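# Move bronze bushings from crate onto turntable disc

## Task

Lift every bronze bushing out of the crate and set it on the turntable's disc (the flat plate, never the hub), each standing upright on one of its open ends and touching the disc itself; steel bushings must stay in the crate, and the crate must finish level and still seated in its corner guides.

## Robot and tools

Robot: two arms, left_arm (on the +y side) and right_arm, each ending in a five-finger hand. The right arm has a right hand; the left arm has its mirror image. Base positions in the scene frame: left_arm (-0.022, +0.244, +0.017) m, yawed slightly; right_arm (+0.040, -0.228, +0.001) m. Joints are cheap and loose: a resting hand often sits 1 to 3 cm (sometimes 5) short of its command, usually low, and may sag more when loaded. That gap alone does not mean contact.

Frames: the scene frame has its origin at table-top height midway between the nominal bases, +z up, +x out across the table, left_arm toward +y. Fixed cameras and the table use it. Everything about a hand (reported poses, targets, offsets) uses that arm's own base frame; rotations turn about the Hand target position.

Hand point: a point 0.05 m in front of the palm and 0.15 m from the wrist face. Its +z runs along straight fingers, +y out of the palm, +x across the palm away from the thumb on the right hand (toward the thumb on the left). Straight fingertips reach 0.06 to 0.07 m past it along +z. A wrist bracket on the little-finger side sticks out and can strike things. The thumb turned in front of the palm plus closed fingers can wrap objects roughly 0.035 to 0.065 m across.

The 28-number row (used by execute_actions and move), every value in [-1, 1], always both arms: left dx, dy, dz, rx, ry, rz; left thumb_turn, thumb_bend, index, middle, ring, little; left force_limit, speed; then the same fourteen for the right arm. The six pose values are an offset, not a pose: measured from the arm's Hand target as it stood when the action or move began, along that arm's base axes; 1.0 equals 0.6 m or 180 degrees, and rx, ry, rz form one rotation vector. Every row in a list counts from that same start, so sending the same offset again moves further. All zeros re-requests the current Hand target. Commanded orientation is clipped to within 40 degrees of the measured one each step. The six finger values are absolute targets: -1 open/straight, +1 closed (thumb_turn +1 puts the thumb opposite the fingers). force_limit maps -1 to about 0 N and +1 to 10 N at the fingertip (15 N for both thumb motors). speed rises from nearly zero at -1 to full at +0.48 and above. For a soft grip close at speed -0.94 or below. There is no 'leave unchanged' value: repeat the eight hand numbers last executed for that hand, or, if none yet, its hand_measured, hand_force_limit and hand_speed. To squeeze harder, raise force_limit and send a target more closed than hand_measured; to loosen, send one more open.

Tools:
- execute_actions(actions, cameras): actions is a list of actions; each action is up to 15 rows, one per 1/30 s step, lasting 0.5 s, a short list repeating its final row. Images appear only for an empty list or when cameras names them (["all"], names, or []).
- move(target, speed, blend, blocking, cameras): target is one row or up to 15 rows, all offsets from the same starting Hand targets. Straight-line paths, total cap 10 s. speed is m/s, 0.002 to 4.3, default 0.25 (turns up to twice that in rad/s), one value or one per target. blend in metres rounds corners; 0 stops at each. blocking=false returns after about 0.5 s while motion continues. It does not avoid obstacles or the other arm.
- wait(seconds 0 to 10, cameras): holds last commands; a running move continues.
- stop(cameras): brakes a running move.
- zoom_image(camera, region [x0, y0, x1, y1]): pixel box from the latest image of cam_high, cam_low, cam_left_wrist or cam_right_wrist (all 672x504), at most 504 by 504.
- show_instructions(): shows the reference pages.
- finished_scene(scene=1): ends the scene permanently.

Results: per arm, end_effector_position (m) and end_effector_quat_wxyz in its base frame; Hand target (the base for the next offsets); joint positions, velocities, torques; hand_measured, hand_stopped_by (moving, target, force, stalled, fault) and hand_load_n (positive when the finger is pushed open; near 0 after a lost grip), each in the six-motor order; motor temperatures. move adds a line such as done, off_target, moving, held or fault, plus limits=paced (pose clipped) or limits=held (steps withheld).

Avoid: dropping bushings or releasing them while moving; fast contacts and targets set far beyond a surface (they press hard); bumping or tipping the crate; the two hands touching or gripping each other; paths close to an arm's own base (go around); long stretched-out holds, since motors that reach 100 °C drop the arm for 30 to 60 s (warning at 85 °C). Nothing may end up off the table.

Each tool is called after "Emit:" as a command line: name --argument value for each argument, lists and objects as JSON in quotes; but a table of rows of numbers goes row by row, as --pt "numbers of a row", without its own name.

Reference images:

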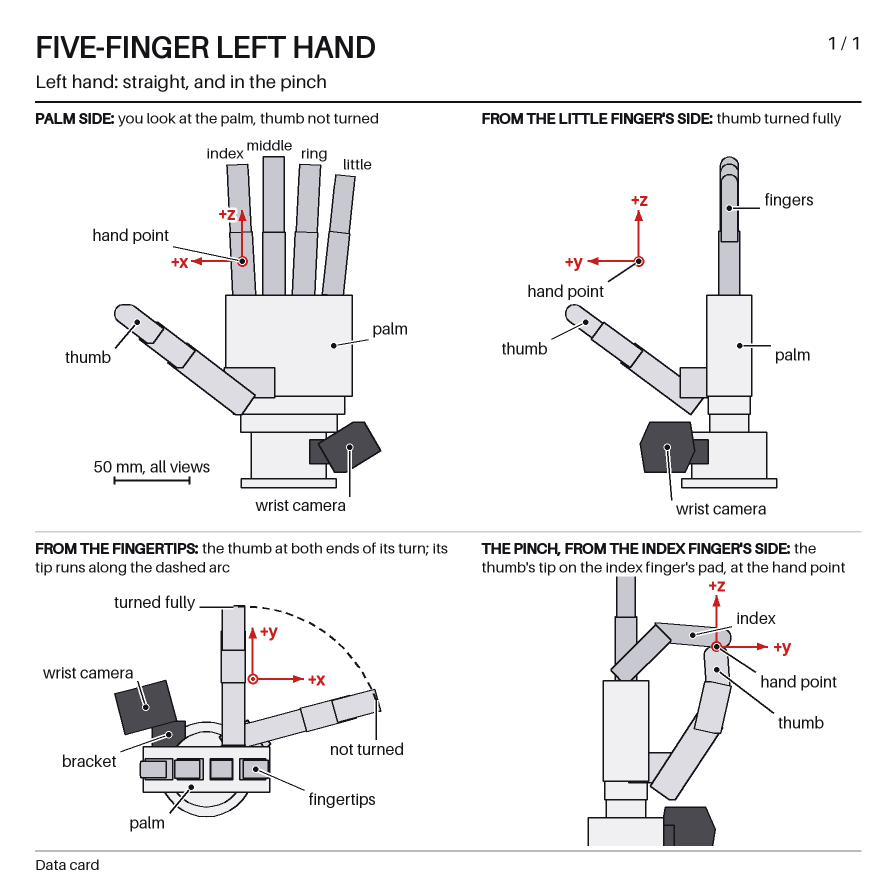

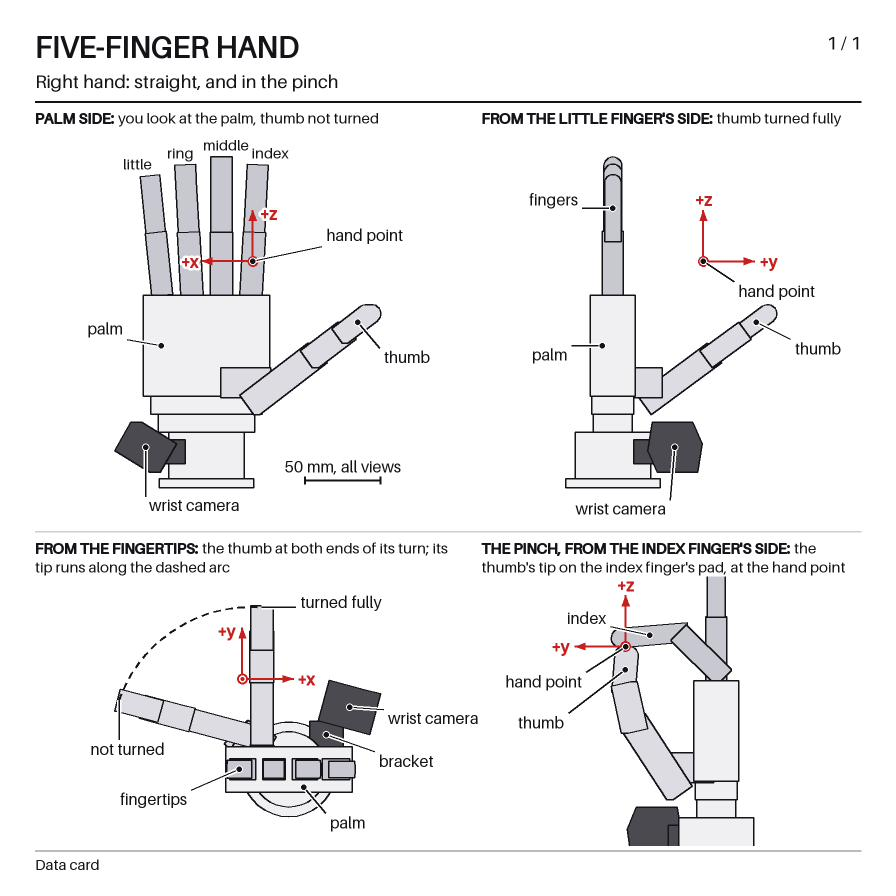

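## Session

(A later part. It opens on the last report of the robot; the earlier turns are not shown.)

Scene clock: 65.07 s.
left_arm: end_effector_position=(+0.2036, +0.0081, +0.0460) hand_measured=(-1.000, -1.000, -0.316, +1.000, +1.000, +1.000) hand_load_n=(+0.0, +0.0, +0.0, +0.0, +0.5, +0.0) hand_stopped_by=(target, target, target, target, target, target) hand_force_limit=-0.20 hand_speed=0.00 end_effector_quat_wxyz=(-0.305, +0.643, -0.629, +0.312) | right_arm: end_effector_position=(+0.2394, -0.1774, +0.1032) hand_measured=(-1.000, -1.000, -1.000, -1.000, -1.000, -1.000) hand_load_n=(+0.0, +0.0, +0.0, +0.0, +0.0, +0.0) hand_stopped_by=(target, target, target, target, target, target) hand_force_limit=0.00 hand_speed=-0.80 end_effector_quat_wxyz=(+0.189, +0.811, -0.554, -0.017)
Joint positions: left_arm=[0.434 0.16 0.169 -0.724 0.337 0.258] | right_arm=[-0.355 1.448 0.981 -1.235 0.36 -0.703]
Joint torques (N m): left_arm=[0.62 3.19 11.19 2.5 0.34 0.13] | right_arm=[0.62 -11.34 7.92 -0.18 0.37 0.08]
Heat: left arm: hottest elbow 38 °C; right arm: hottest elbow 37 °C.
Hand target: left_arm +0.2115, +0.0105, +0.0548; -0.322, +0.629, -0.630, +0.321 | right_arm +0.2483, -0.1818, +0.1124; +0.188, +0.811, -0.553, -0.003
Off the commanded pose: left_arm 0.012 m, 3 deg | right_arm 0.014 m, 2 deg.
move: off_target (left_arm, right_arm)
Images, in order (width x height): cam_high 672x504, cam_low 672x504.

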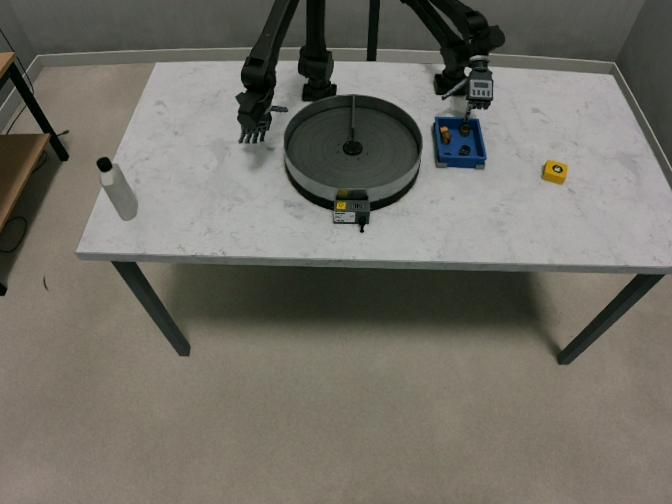

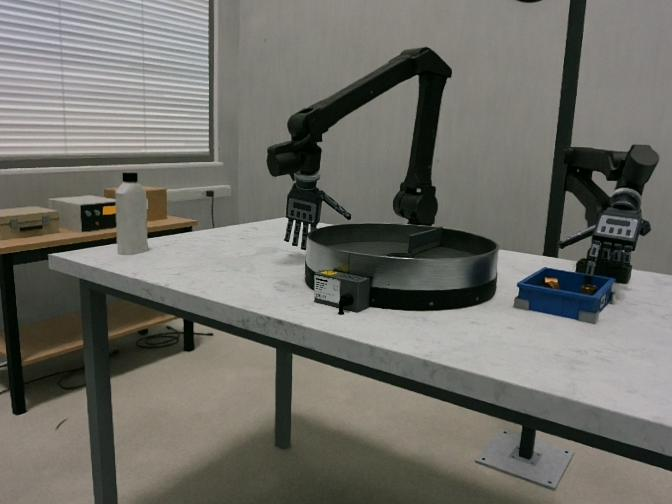

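Emit:
move --target '[0.0283, 0.006, 0.01, 0, 0, 0, -1, -1, -0.316, 1, 1, 1, -0.2, 0, 0, 0, 0, 0, 0, 0, -1, -1, -1, -1, -1, -1, 0, -0.8]' --speed 0.15 --cameras '["cam_high", "cam_low"]'

Emit:
zoom_image --camera "cam_high" --region '[420, 80, 500, 160]'

Emit:
zoom_image --camera "cam_low" --region '[500, 200, 640, 330]'

Scene clock: 67.17 s.
left_arm: end_effector_position=(+0.2160, +0.0098, +0.0436) hand_measured=(-1.000, -1.000, -0.316, +1.000, +1.000, +1.000) hand_load_n=(+0.0, +0.0, +0.0, +0.0, +0.0, +0.0) hand_stopped_by=(target, target, target, target, target, target) hand_force_limit=-0.20 hand_speed=0.00 end_effector_quat_wxyz=(-0.305, +0.635, -0.637, +0.312) | right_arm: end_effector_position=(+0.2394, -0.1774, +0.1032) hand_measured=(-1.000, -1.000, -1.000, -1.000, -1.000, -1.000) hand_load_n=(+0.0, +0.0, +0.0, +0.0, +0.0, +0.0) hand_stopped_by=(target, target, target, target, target, target) hand_force_limit=0.00 hand_speed=-0.80 end_effector_quat_wxyz=(+0.189, +0.811, -0.554, -0.017)
Joint positions: left_arm=[0.405 0.257 0.169 -0.623 0.325 0.258] | right_arm=[-0.355 1.448 0.981 -1.235 0.36 -0.703]
Joint torques (N m): left_arm=[-0.62 4.07 13.04 2.5 -0.03 -0.06] | right_arm=[0.56 -11.34 7.91 -0.2 0.37 0.08]
Heat: left arm: hottest elbow 38 °C; right arm: hottest elbow 37 °C.
Hand target: left_arm +0.2285, +0.0141, +0.0608; -0.322, +0.629, -0.630, +0.321 | right_arm +0.2483, -0.1818, +0.1124; +0.188, +0.811, -0.553, -0.003
Off the commanded pose: left_arm 0.022 m, 2 deg | right_arm 0.014 m, 2 deg.
move: off_target (left_arm, right_arm)
Images, in order (width x height): cam_high 672x504, cam_low 672x504.

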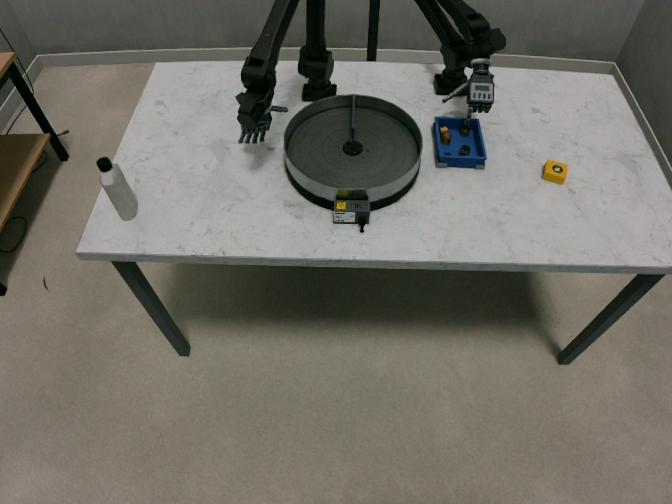

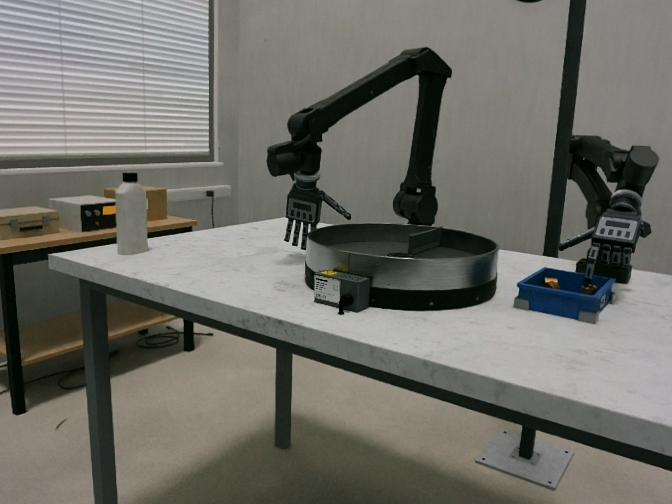

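Scaled by 6.300 from the camera's 672x504 image, which has a finer 960x720 frame.

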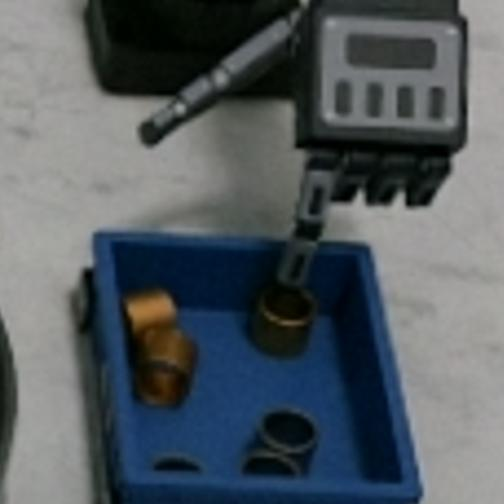

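Scaled by 3.600 from the camera's 672x504 image, which has a finer 960x720 frame.

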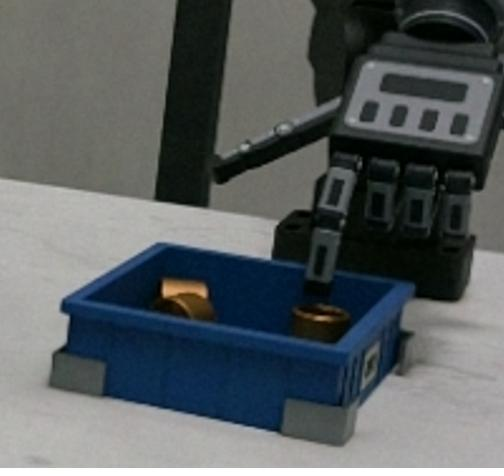

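Emit:
move --target '[-0.01, -0.0027, -0.0613, 0, 0, 0, -1, -1, -0.316, 1, 1, 1, -0.2, 0, 0, 0, 0, 0, 0, 0, -1, -1, -1, -1, -1, -1, 0, -0.8]' --speed 0.1 --cameras '["cam_high", "cam_low"]'

Emit:
zoom_image --camera "cam_high" --region '[420, 80, 500, 160]'

Emit:
zoom_image --camera "cam_low" --region '[500, 200, 640, 330]'

Scene clock: 69.23 s.
left_arm: end_effector_position=(+0.2159, +0.0104, +0.0186) hand_measured=(-1.000, -1.000, -0.316, +1.000, +1.000, +1.000) hand_load_n=(+0.0, +0.0, +0.0, +0.0, +0.0, +0.0) hand_stopped_by=(target, target, target, target, target, target) hand_force_limit=-0.20 hand_speed=0.00 end_effector_quat_wxyz=(-0.312, +0.633, -0.635, +0.315) | right_arm: end_effector_position=(+0.2394, -0.1774, +0.1032) hand_measured=(-1.000, -1.000, -1.000, -1.000, -1.000, -1.000) hand_load_n=(+0.0, +0.0, +0.0, +0.0, +0.0, +0.0) hand_stopped_by=(target, target, target, target, target, target) hand_force_limit=0.00 hand_speed=-0.80 end_effector_quat_wxyz=(+0.189, +0.811, -0.554, -0.017)
Joint positions: left_arm=[0.408 0.257 0.097 -0.535 0.325 0.258] | right_arm=[-0.355 1.448 0.981 -1.235 0.36 -0.703]
Joint torques (N m): left_arm=[-0.15 3.66 10.8 2.51 0.12 -0.02] | right_arm=[0.62 -11.34 7.92 -0.18 0.38 0.08]
Heat: left arm: hottest elbow 38 °C; right arm: hottest elbow 37 °C.
Hand target: left_arm +0.2225, +0.0125, +0.0240; -0.322, +0.629, -0.630, +0.321 | right_arm +0.2483, -0.1818, +0.1124; +0.188, +0.811, -0.553, -0.003
Off the commanded pose: left_arm 0.009 m, 1 deg | right_arm 0.014 m, 2 deg.
move: off_target (right_arm)
Images, in order (width x height): cam_high 672x504, cam_low 672x504.

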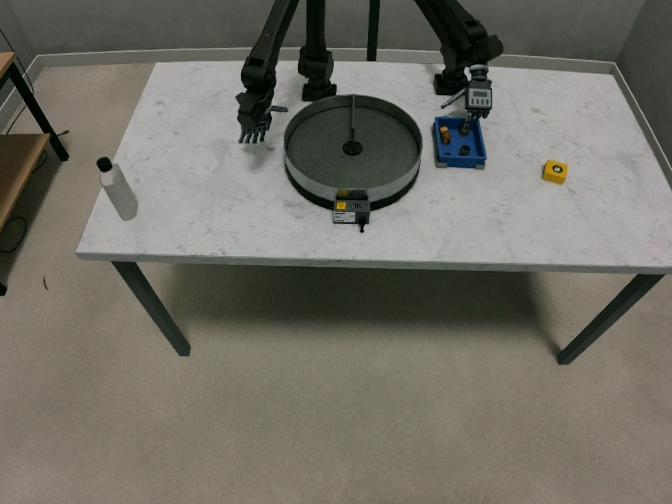

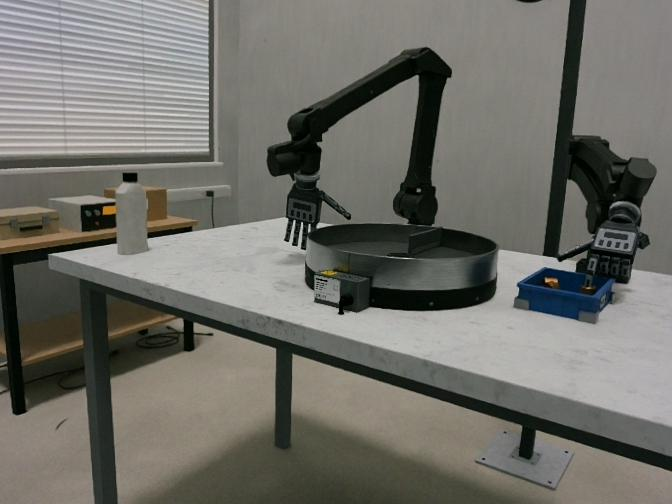

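Scaled by 6.300 from the camera's 672x504 image, which has a finer 960x720 frame.

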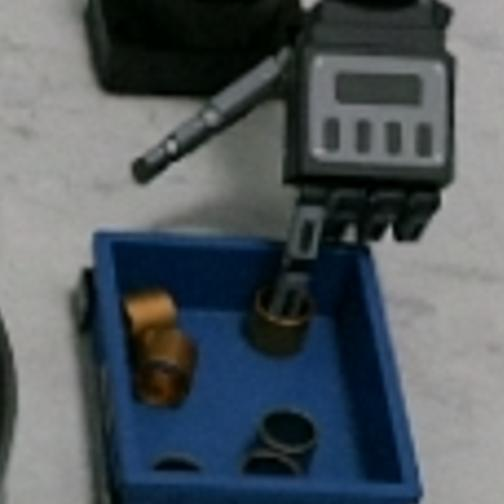

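Scaled by 3.600 from the camera's 672x504 image, which has a finer 960x720 frame.

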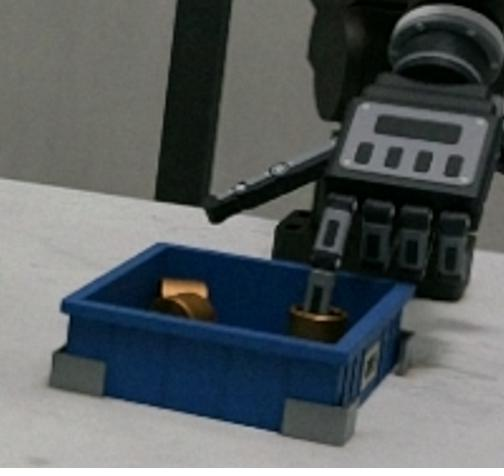

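Emit:
move --target '[0.07, 0.0, 0.012, 0, 0, 0, -1, -1, -0.316, 1, 1, 1, -0.2, 0, 0, 0, 0, 0, 0, 0, -1, -1, -1, -1, -1, -1, 0, -0.8]' --speed 0.1 --cameras '["cam_high", "cam_low"]'

Emit:
zoom_image --camera "cam_high" --region '[420, 80, 500, 160]'

Emit:
zoom_image --camera "cam_low" --region '[500, 200, 640, 330]'

Scene clock: 71.63 s.
left_arm: end_effector_position=(+0.2486, +0.0132, +0.0153) hand_measured=(-1.000, -1.000, -0.316, +1.000, +1.000, +1.000) hand_load_n=(-0.5, +0.0, +0.0, +0.0, -1.0, +0.0) hand_stopped_by=(target, target, target, target, target, target) hand_force_limit=-0.20 hand_speed=0.00 end_effector_quat_wxyz=(-0.316, +0.633, -0.636, +0.310) | right_arm: end_effector_position=(+0.2394, -0.1774, +0.1032) hand_measured=(-1.000, -1.000, -1.000, -1.000, -1.000, -1.000) hand_load_n=(+0.0, +0.0, +0.0, +0.0, +0.0, +0.0) hand_stopped_by=(target, target, target, target, target, target) hand_force_limit=0.00 hand_speed=-0.80 end_effector_quat_wxyz=(+0.189, +0.811, -0.554, -0.017)
Joint positions: left_arm=[0.316 0.535 0.12 -0.264 0.243 0.204] | right_arm=[-0.355 1.448 0.981 -1.235 0.36 -0.703]
Joint torques (N m): left_arm=[-0.62 3.43 12.96 2.13 -0.1 -0.18] | right_arm=[0.62 -11.34 7.91 -0.18 0.37 0.08]
Heat: left arm: hottest elbow 38 °C; right arm: hottest elbow 37 °C.
Hand target: left_arm +0.2645, +0.0125, +0.0312; -0.322, +0.629, -0.630, +0.321 | right_arm +0.2483, -0.1818, +0.1124; +0.188, +0.811, -0.553, -0.003
Off the commanded pose: left_arm 0.023 m, 2 deg | right_arm 0.014 m, 2 deg.
move: off_target (left_arm, right_arm)
Images, in order (width x height): cam_high 672x504, cam_low 672x504.

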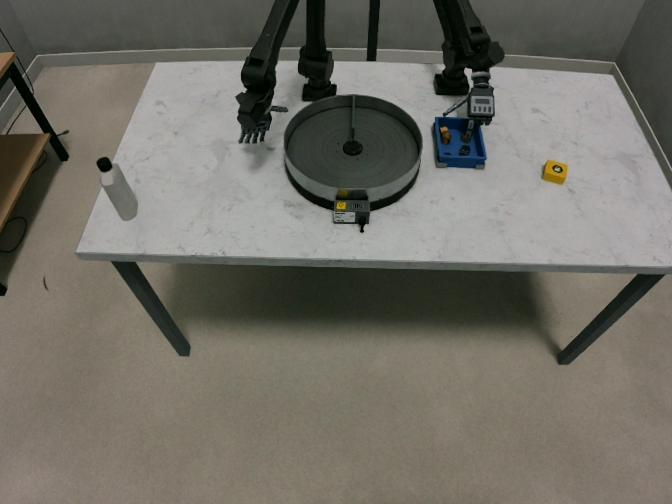

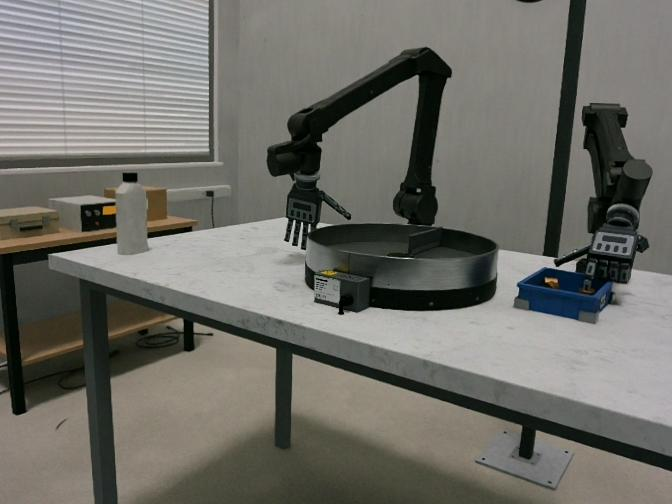

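Scaled by 6.300 from the camera's 672x504 image, which has a finer 960x720 frame.

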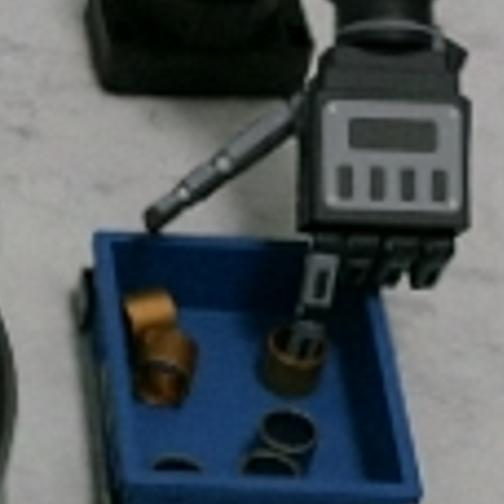

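Scaled by 3.600 from the camera's 672x504 image, which has a finer 960x720 frame.

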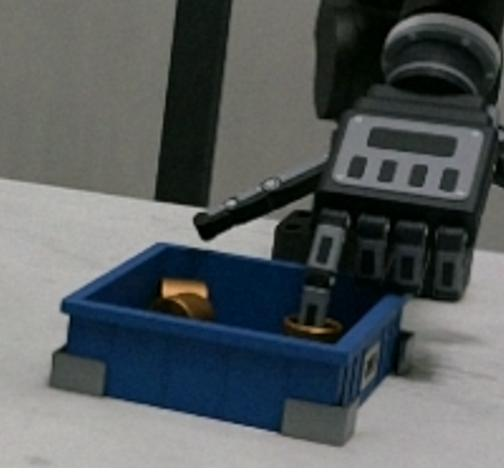

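Emit:
move --pt "-0.01 0.0 0.12 0 0 0 -1 -1 -0.316 1 1 1 -0.2 0 0 0 0 0 0 0 -1 -1 -1 -1 -1 -1 0 -0.8" --pt "0.046 -0.02 0.10 0 0 0 1 -0.76 -0.1 -0.1 1 1 -0.2 0 0 0 0 0 0 0 -1 -1 -1 -1 -1 -1 0 -0.8" --speed 0.2 --cameras '["cam_high", "cam_low", "cam_right_wrist"]'

Emit:
zoom_image --camera "cam_high" --region '[420, 80, 500, 160]'

Emit:
zoom_image --camera "cam_low" --region '[500, 200, 640, 330]'

Emit:
zoom_image --camera "cam_right_wrist" --region '[60, 90, 360, 350]'

Scene clock: 77.03 s.
left_arm: end_effector_position=(+0.2633, -0.0021, +0.0564) hand_measured=(+1.000, -0.760, -0.100, -0.100, +1.000, +1.000) hand_load_n=(+0.0, +0.0, +0.0, +0.0, +0.0, +0.0) hand_stopped_by=(target, target, target, target, target, target) hand_force_limit=-0.20 hand_speed=0.00 end_effector_quat_wxyz=(-0.295, +0.642, -0.641, +0.299) | right_arm: end_effector_position=(+0.2394, -0.1774, +0.1032) hand_measured=(-1.000, -1.000, -1.000, -1.000, -1.000, -1.000) hand_load_n=(+0.0, +0.0, +0.0, +0.0, +0.0, +0.0) hand_stopped_by=(target, target, target, target, target, target) hand_force_limit=0.00 hand_speed=-0.80 end_effector_quat_wxyz=(+0.189, +0.811, -0.554, -0.017)
Joint positions: left_arm=[0.193 0.556 0.26 -0.419 0.151 0.123] | right_arm=[-0.355 1.448 0.981 -1.235 0.36 -0.703]
Joint torques (N m): left_arm=[-0.67 2.02 15.53 2.52 -0.11 -0.15] | right_arm=[0.62 -11.34 7.91 -0.18 0.38 0.08]
Heat: left arm: hottest elbow 39 °C; right arm: hottest elbow 37 °C.
Hand target: left_arm +0.2921, +0.0005, +0.0912; -0.322, +0.629, -0.630, +0.321 | right_arm +0.2483, -0.1818, +0.1124; +0.188, +0.811, -0.553, -0.003
Off the commanded pose: left_arm 0.045 m, 5 deg | right_arm 0.014 m, 2 deg.
move: off_target (left_arm, right_arm); target 2's new numbers were sent with left_arm's hand 0.046 m and 5 deg from that target
Images, in order (width x height): cam_high 672x504, cam_low 672x504, cam_right_wrist 672x504.

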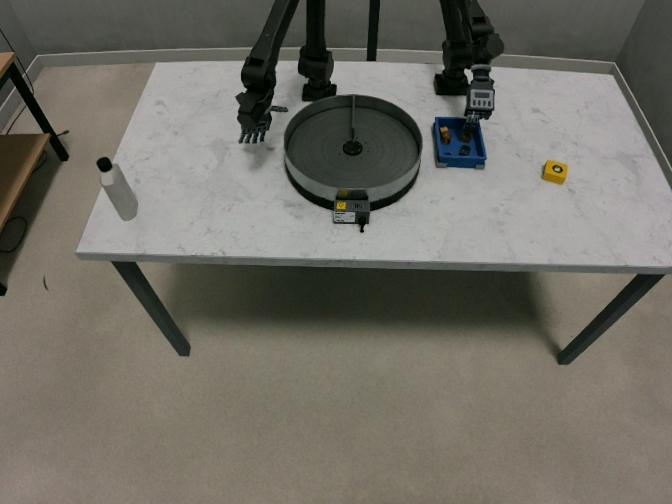

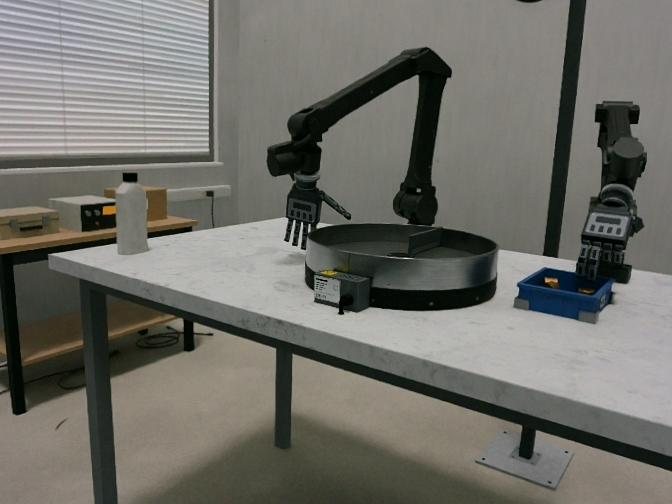

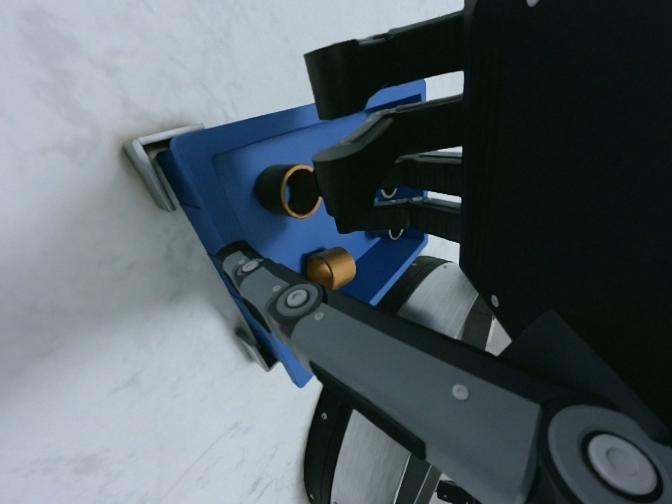

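Scaled by 6.300 from the camera's 672x504 image, which has a finer 960x720 frame.

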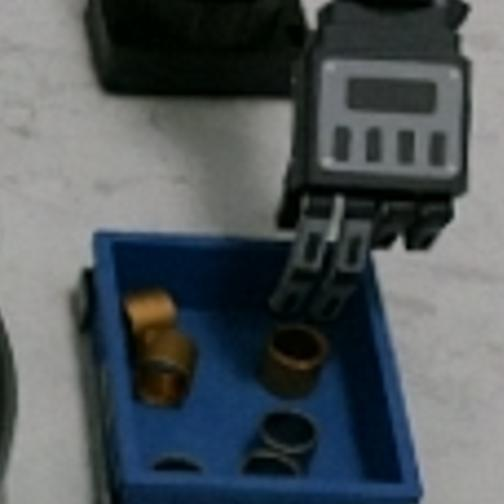

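Scaled by 3.600 from the camera's 672x504 image, which has a finer 960x720 frame.

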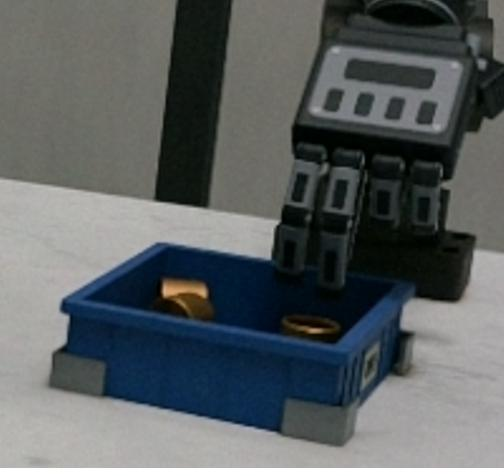

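Scaled by 1.680 from the camera's 672x504 image, which has a finer 960x720 frame.

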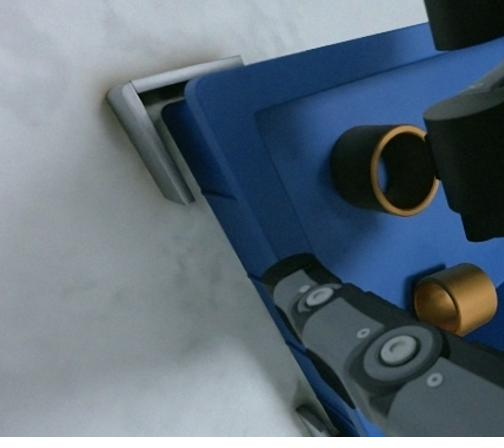

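Emit:
move --pt "0.0 0.0017 0.08 0 0 0 1 -0.76 -0.1 -0.1 1 1 -0.2 0 0 0 0 0 0 0 -1 -1 -1 -1 -1 -1 0 -0.8" --pt "0.0 0.0017 -0.033 0 0 0 1 -0.76 -0.1 -0.1 1 1 -0.2 0 0 0 0 0 0 0 -1 -1 -1 -1 -1 -1 0 -0.8" --speed 0.2 --cameras '["cam_high", "cam_low", "cam_right_wrist"]'

Emit:
zoom_image --camera "cam_high" --region '[420, 80, 500, 160]'

Emit:
zoom_image --camera "cam_low" --region '[500, 200, 640, 330]'

Emit:
zoom_image --camera "cam_right_wrist" --region '[60, 90, 360, 350]'

Scene clock: 80.53 s.
left_arm: end_effector_position=(+0.2816, +0.0014, +0.0610) hand_measured=(+1.000, -0.760, -0.100, -0.100, +1.000, +1.000) hand_load_n=(+0.5, +0.0, +0.5, +0.0, +0.0, +0.0) hand_stopped_by=(target, target, target, target, target, target) hand_force_limit=-0.20 hand_speed=0.00 end_effector_quat_wxyz=(-0.309, +0.636, -0.636, +0.309) | right_arm: end_effector_position=(+0.2394, -0.1774, +0.1032) hand_measured=(-1.000, -1.000, -1.000, -1.000, -1.000, -1.000) hand_load_n=(+0.0, +0.0, +0.0, +0.0, +0.0, +0.0) hand_stopped_by=(target, target, target, target, target, target) hand_force_limit=0.00 hand_speed=-0.80 end_effector_quat_wxyz=(+0.189, +0.811, -0.554, -0.017)
Joint positions: left_arm=[0.193 0.618 0.269 -0.326 0.151 0.121] | right_arm=[-0.355 1.448 0.981 -1.235 0.36 -0.703]
Joint torques (N m): left_arm=[-0.38 1.44 10.97 2.58 -0.05 -0.13] | right_arm=[0.56 -11.34 7.91 -0.2 0.37 0.08]
Heat: left arm: hottest elbow 40 °C; right arm: hottest elbow 38 °C.
Hand target: left_arm +0.2921, +0.0015, +0.0714; -0.322, +0.629, -0.630, +0.321 | right_arm +0.2483, -0.1818, +0.1124; +0.188, +0.811, -0.553, -0.003
Off the commanded pose: left_arm 0.015 m, 2 deg | right_arm 0.014 m, 2 deg.
move: off_target (left_arm, right_arm)
Images, in order (width x height): cam_high 672x504, cam_low 672x504, cam_right_wrist 672x504.

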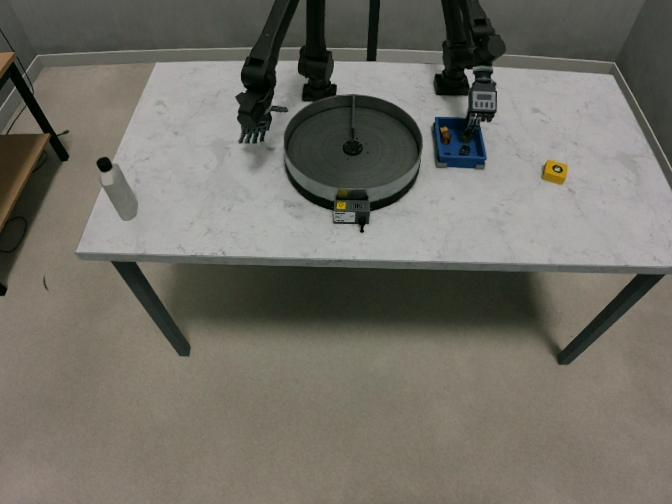

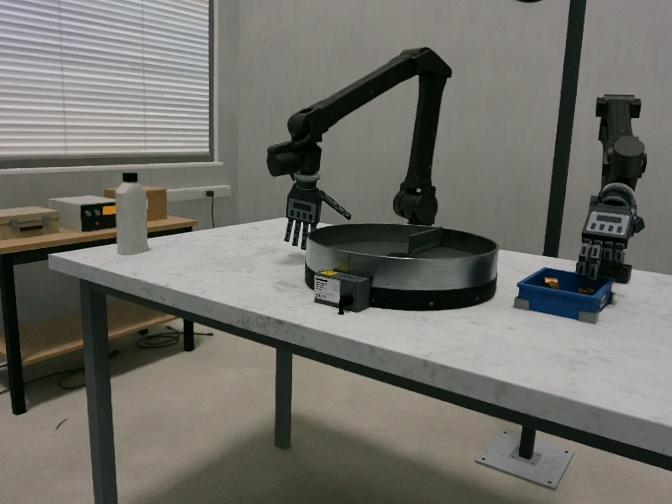

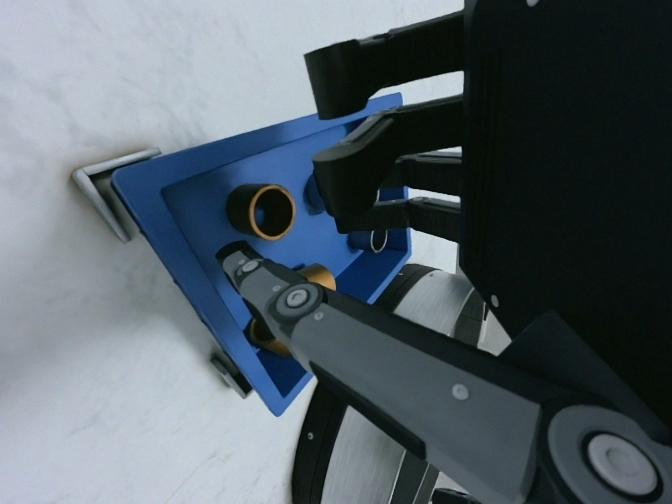

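Scaled by 6.300 from the camera's 672x504 image, which has a finer 960x720 frame.

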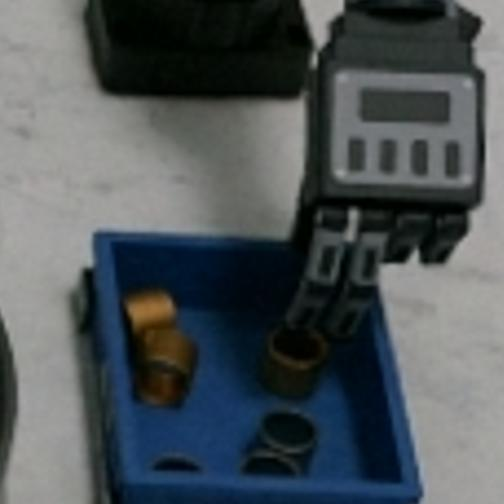

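Scaled by 3.600 from the camera's 672x504 image, which has a finer 960x720 frame.

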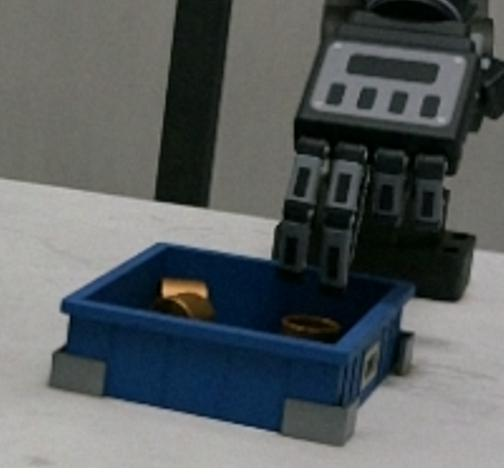

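Scaled by 1.680 from the camera's 672x504 image, which has a finer 960x720 frame.

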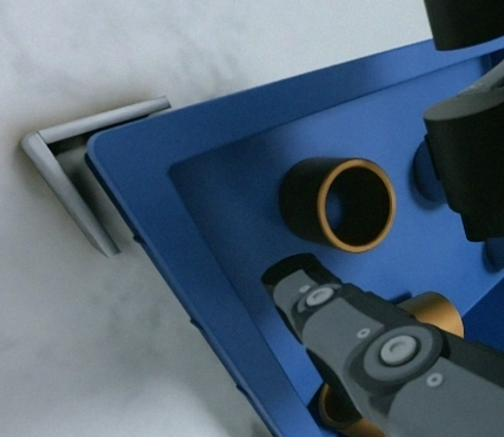

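Emit:
move --target '[0.0133, -0.005, -0.03, 0, 0, 0, 1, -0.76, -0.1, -0.1, 1, 1, -0.2, 0, 0, 0, 0, 0, 0, 0, -1, -1, -1, -1, -1, -1, 0, -0.8]' --speed 0.15 --cameras '["cam_high", "cam_low", "cam_right_wrist"]'

Emit:
zoom_image --camera "cam_high" --region '[420, 80, 500, 160]'

Emit:
zoom_image --camera "cam_low" --region '[500, 200, 640, 330]'

Emit:
zoom_image --camera "cam_right_wrist" --region '[60, 90, 360, 350]'

Scene clock: 83.93 s.
left_arm: end_effector_position=(+0.2901, -0.0024, +0.0446) hand_measured=(+1.000, -0.760, -0.100, -0.100, +1.000, +1.000) hand_load_n=(+0.0, +0.0, +0.0, +0.0, +0.0, +0.0) hand_stopped_by=(target, target, target, target, target, target) hand_force_limit=-0.20 hand_speed=0.00 end_effector_quat_wxyz=(-0.310, +0.633, -0.639, +0.310) | right_arm: end_effector_position=(+0.2394, -0.1774, +0.1032) hand_measured=(-1.000, -1.000, -1.000, -1.000, -1.000, -1.000) hand_load_n=(+0.0, +0.0, +0.0, +0.0, +0.0, +0.0) hand_stopped_by=(target, target, target, target, target, target) hand_force_limit=0.00 hand_speed=-0.80 end_effector_quat_wxyz=(+0.189, +0.811, -0.554, -0.017)
Joint positions: left_arm=[0.166 0.7 0.243 -0.213 0.134 0.11] | right_arm=[-0.355 1.448 0.981 -1.235 0.36 -0.703]
Joint torques (N m): left_arm=[-0.73 1.03 10.3 2.61 -0.11 -0.16] | right_arm=[0.62 -11.34 7.91 -0.18 0.37 0.08]
Heat: left arm: hottest elbow 40 °C; right arm: hottest elbow 38 °C.
Hand target: left_arm +0.3001, -0.0015, +0.0534; -0.322, +0.629, -0.630, +0.321 | right_arm +0.2483, -0.1818, +0.1124; +0.188, +0.811, -0.553, -0.003
Off the commanded pose: left_arm 0.013 m, 2 deg | right_arm 0.014 m, 2 deg.
move: off_target (left_arm, right_arm)
Images, in order (width x height): cam_high 672x504, cam_low 672x504, cam_right_wrist 672x504.

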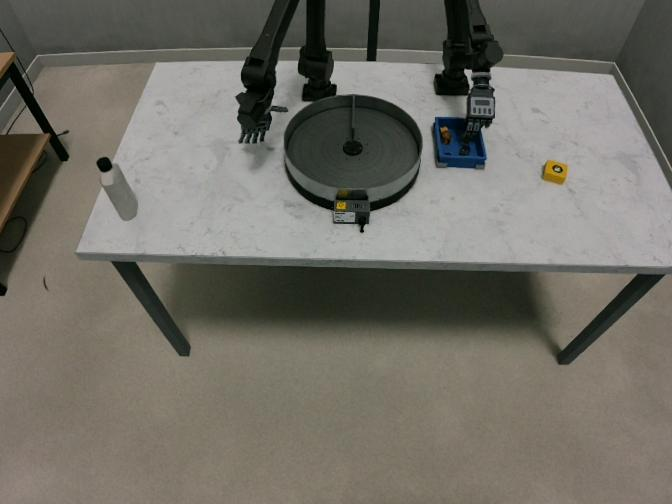

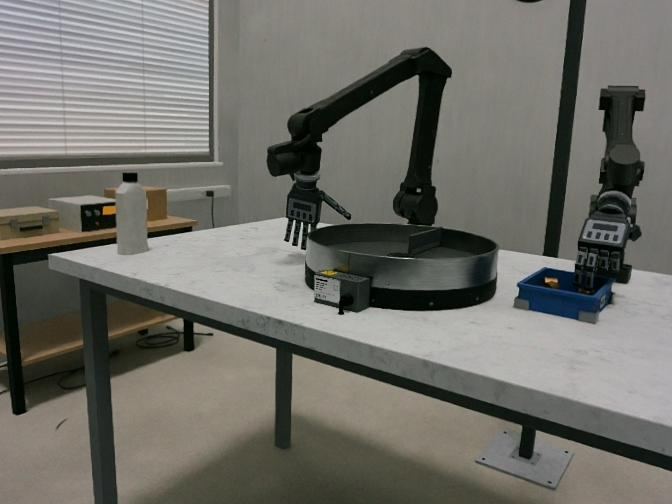

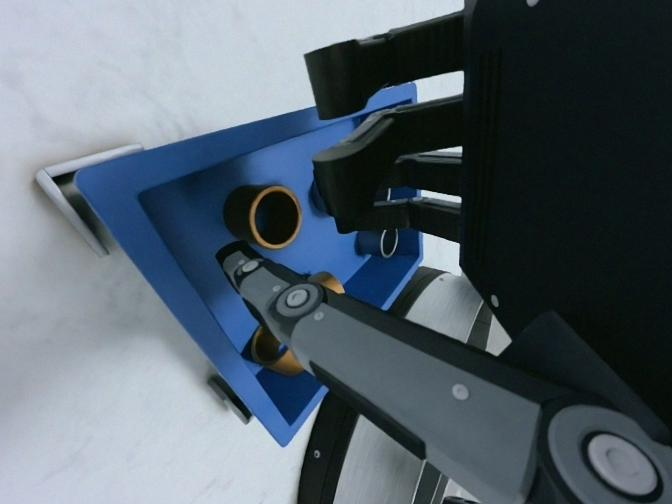

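Scaled by 6.300 from the camera's 672x504 image, which has a finer 960x720 frame.

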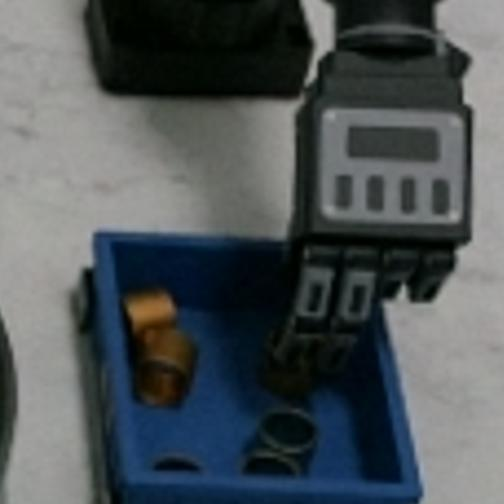

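Scaled by 3.600 from the camera's 672x504 image, which has a finer 960x720 frame.

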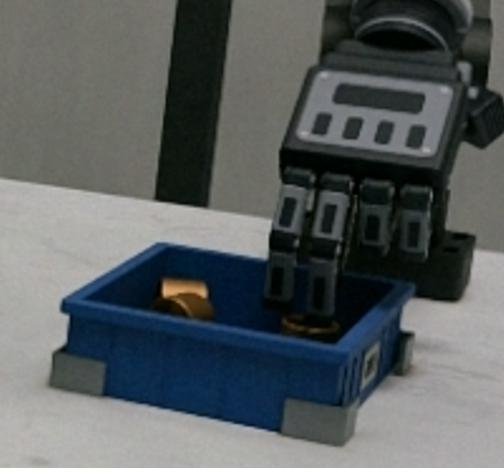

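Scaled by 1.680 from the camera's 672x504 image, which has a finer 960x720 frame.

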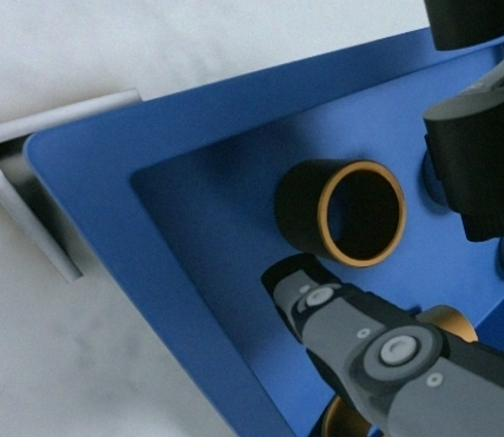

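Emit:
move --target '[-0.0015, 0.001, -0.053, 0, 0, 0, 1, -0.76, -0.1, -0.1, 1, 1, -0.2, 0, 0, 0, 0, 0, 0, 0, -1, -1, -1, -1, -1, -1, 0, -0.8]' --speed 0.1 --cameras '["cam_low", "cam_right_wrist"]'

Emit:
zoom_image --camera "cam_low" --region '[500, 200, 640, 330]'

Emit:
zoom_image --camera "cam_right_wrist" --region '[60, 90, 360, 350]'

Scene clock: 86.33 s.
left_arm: end_effector_position=(+0.2920, -0.0016, +0.0164) hand_measured=(+1.000, -0.760, -0.100, -0.100, +1.000, +1.000) hand_load_n=(+0.0, -0.5, +0.0, +0.0, +0.0, +0.0) hand_stopped_by=(target, target, target, target, target, target) hand_force_limit=-0.20 hand_speed=0.00 end_effector_quat_wxyz=(-0.313, +0.631, -0.637, +0.312) | right_arm: end_effector_position=(+0.2394, -0.1774, +0.1032) hand_measured=(-1.000, -1.000, -1.000, -1.000, -1.000, -1.000) hand_load_n=(+0.0, +0.0, +0.0, +0.0, +0.0, +0.0) hand_stopped_by=(target, target, target, target, target, target) hand_force_limit=0.00 hand_speed=-0.80 end_effector_quat_wxyz=(+0.189, +0.811, -0.554, -0.017)
Joint positions: left_arm=[0.167 0.805 0.183 -0.04 0.134 0.11] | right_arm=[-0.355 1.448 0.981 -1.235 0.36 -0.703]
Joint torques (N m): left_arm=[-0.26 0.67 9.16 2.56 -0.02 -0.14] | right_arm=[0.62 -11.34 7.91 -0.2 0.37 0.08]
Heat: left arm: hottest elbow 40 °C; right arm: hottest elbow 38 °C.
Hand target: left_arm +0.2992, -0.0009, +0.0216; -0.322, +0.629, -0.630, +0.321 | right_arm +0.2483, -0.1818, +0.1124; +0.188, +0.811, -0.553, -0.003
Off the commanded pose: left_arm 0.009 m, 2 deg | right_arm 0.014 m, 2 deg.
move: off_target (right_arm)
Images, in order (width x height): cam_low 672x504, cam_right_wrist 672x504.

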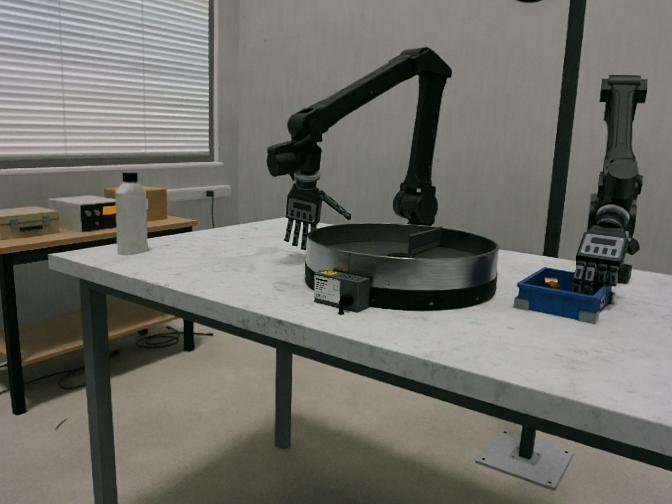

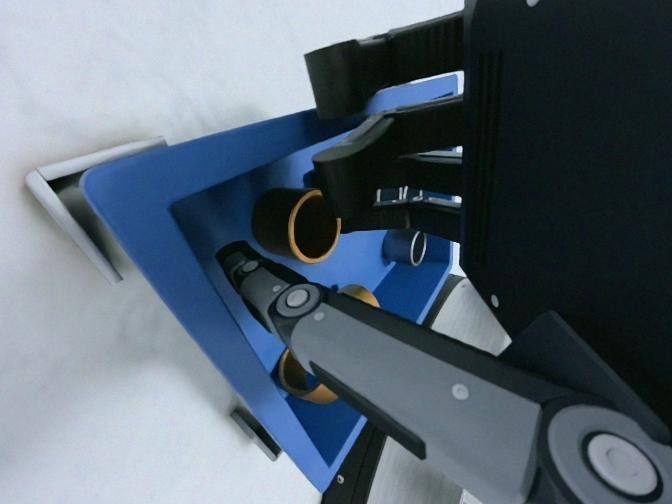

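Scaled by 3.600 from the camera's 672x504 image, which has a finer 960x720 frame.

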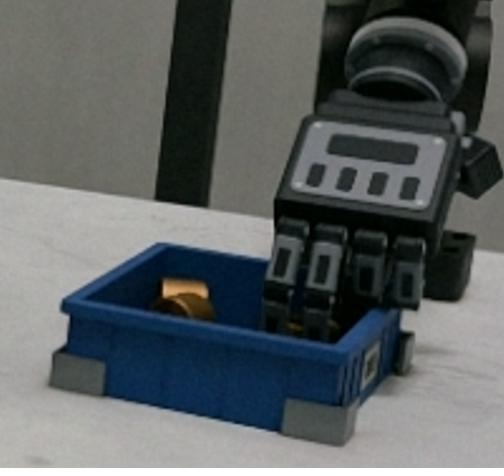

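Scaled by 1.680 from the camera's 672x504 image, which has a finer 960x720 frame.

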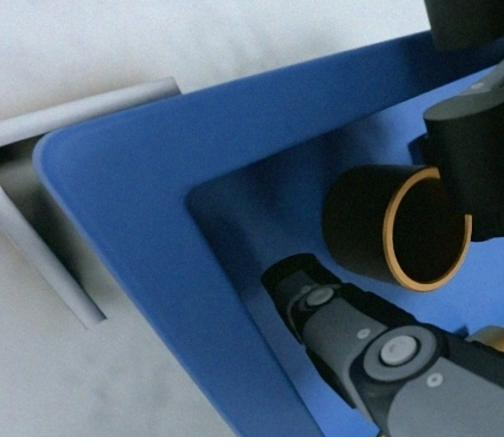

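Emit:
execute_actions --actions '[[[0,0,0,0,0,0, 1,-0.4,0.24,0.24,1,1,-0.4,-0.9, 0,0,0,0,0,0,-1,-1,-1,-1,-1,-1,0,-0.8]],[[0,0,0,0,0,0, 1,-0.4,0.24,0.24,1,1,-0.4,-0.9, 0,0,0,0,0,0,-1,-1,-1,-1,-1,-1,0,-0.8]],[[0,0,0,0,0,0, 1,-0.4,0.24,0.24,1,1,-0.4,-0.9, 0,0,0,0,0,0,-1,-1,-1,-1,-1,-1,0,-0.8]]]' --cameras '["cam_low", "cam_right_wrist"]'

Emit:
zoom_image --camera "cam_right_wrist" --region '[160, 120, 460, 350]'

Scene clock: 88.77 s.
left_arm: end_effector_position=(+0.2920, -0.0016, +0.0164) hand_measured=(+1.000, -0.650, +0.168, +0.102, +1.000, +1.000) hand_load_n=(-0.5, +7.0, +5.0, +2.0, +0.0, +0.0) hand_stopped_by=(target, force, force, force, target, target) hand_force_limit=-0.40 hand_speed=-0.90 end_effector_quat_wxyz=(-0.313, +0.631, -0.637, +0.312) | right_arm: end_effector_position=(+0.2394, -0.1774, +0.1032) hand_measured=(-1.000, -1.000, -1.000, -1.000, -1.000, -1.000) hand_load_n=(+0.0, +0.0, +0.0, +0.0, +0.0, +0.0) hand_stopped_by=(target, target, target, target, target, target) hand_force_limit=0.00 hand_speed=-0.80 end_effector_quat_wxyz=(+0.189, +0.811, -0.554, -0.017)
Joint positions: left_arm=[0.167 0.805 0.183 -0.04 0.134 0.11] | right_arm=[-0.355 1.448 0.981 -1.235 0.36 -0.703]
Joint torques (N m): left_arm=[-0.32 0.73 9.13 2.55 -0.02 -0.14] | right_arm=[0.62 -11.34 7.91 -0.18 0.37 0.08]
Heat: left arm: hottest elbow 40 °C; right arm: hottest elbow 38 °C.
Hand target: left_arm +0.2992, -0.0009, +0.0216; -0.322, +0.629, -0.630, +0.321 | right_arm +0.2483, -0.1818, +0.1124; +0.188, +0.811, -0.553, -0.003
Off the commanded pose: left_arm 0.009 m, 2 deg | right_arm 0.014 m, 2 deg.
Images, in order (width x height): cam_low 672x504, cam_right_wrist 672x504.

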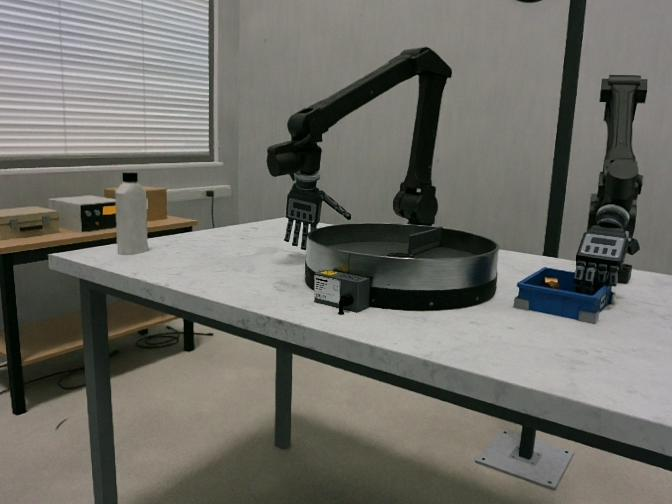

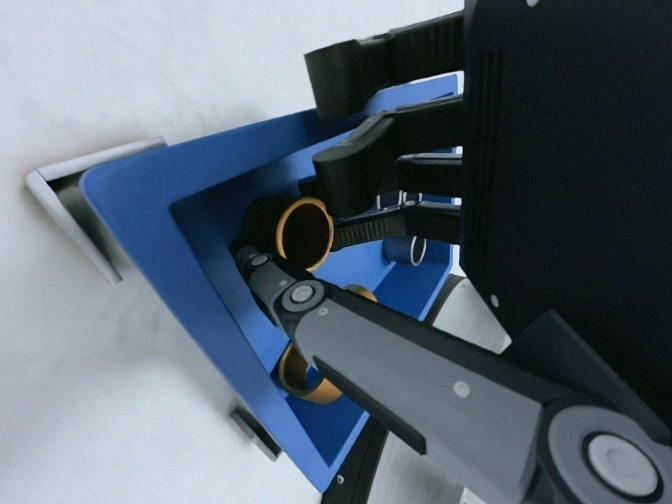

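Scaled by 1.680 from the camera's 672x504 image, which has a finer 960x720 frame.

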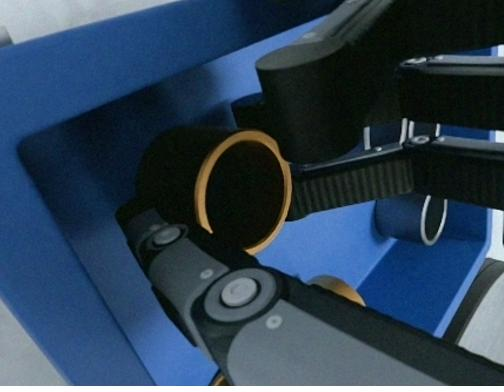

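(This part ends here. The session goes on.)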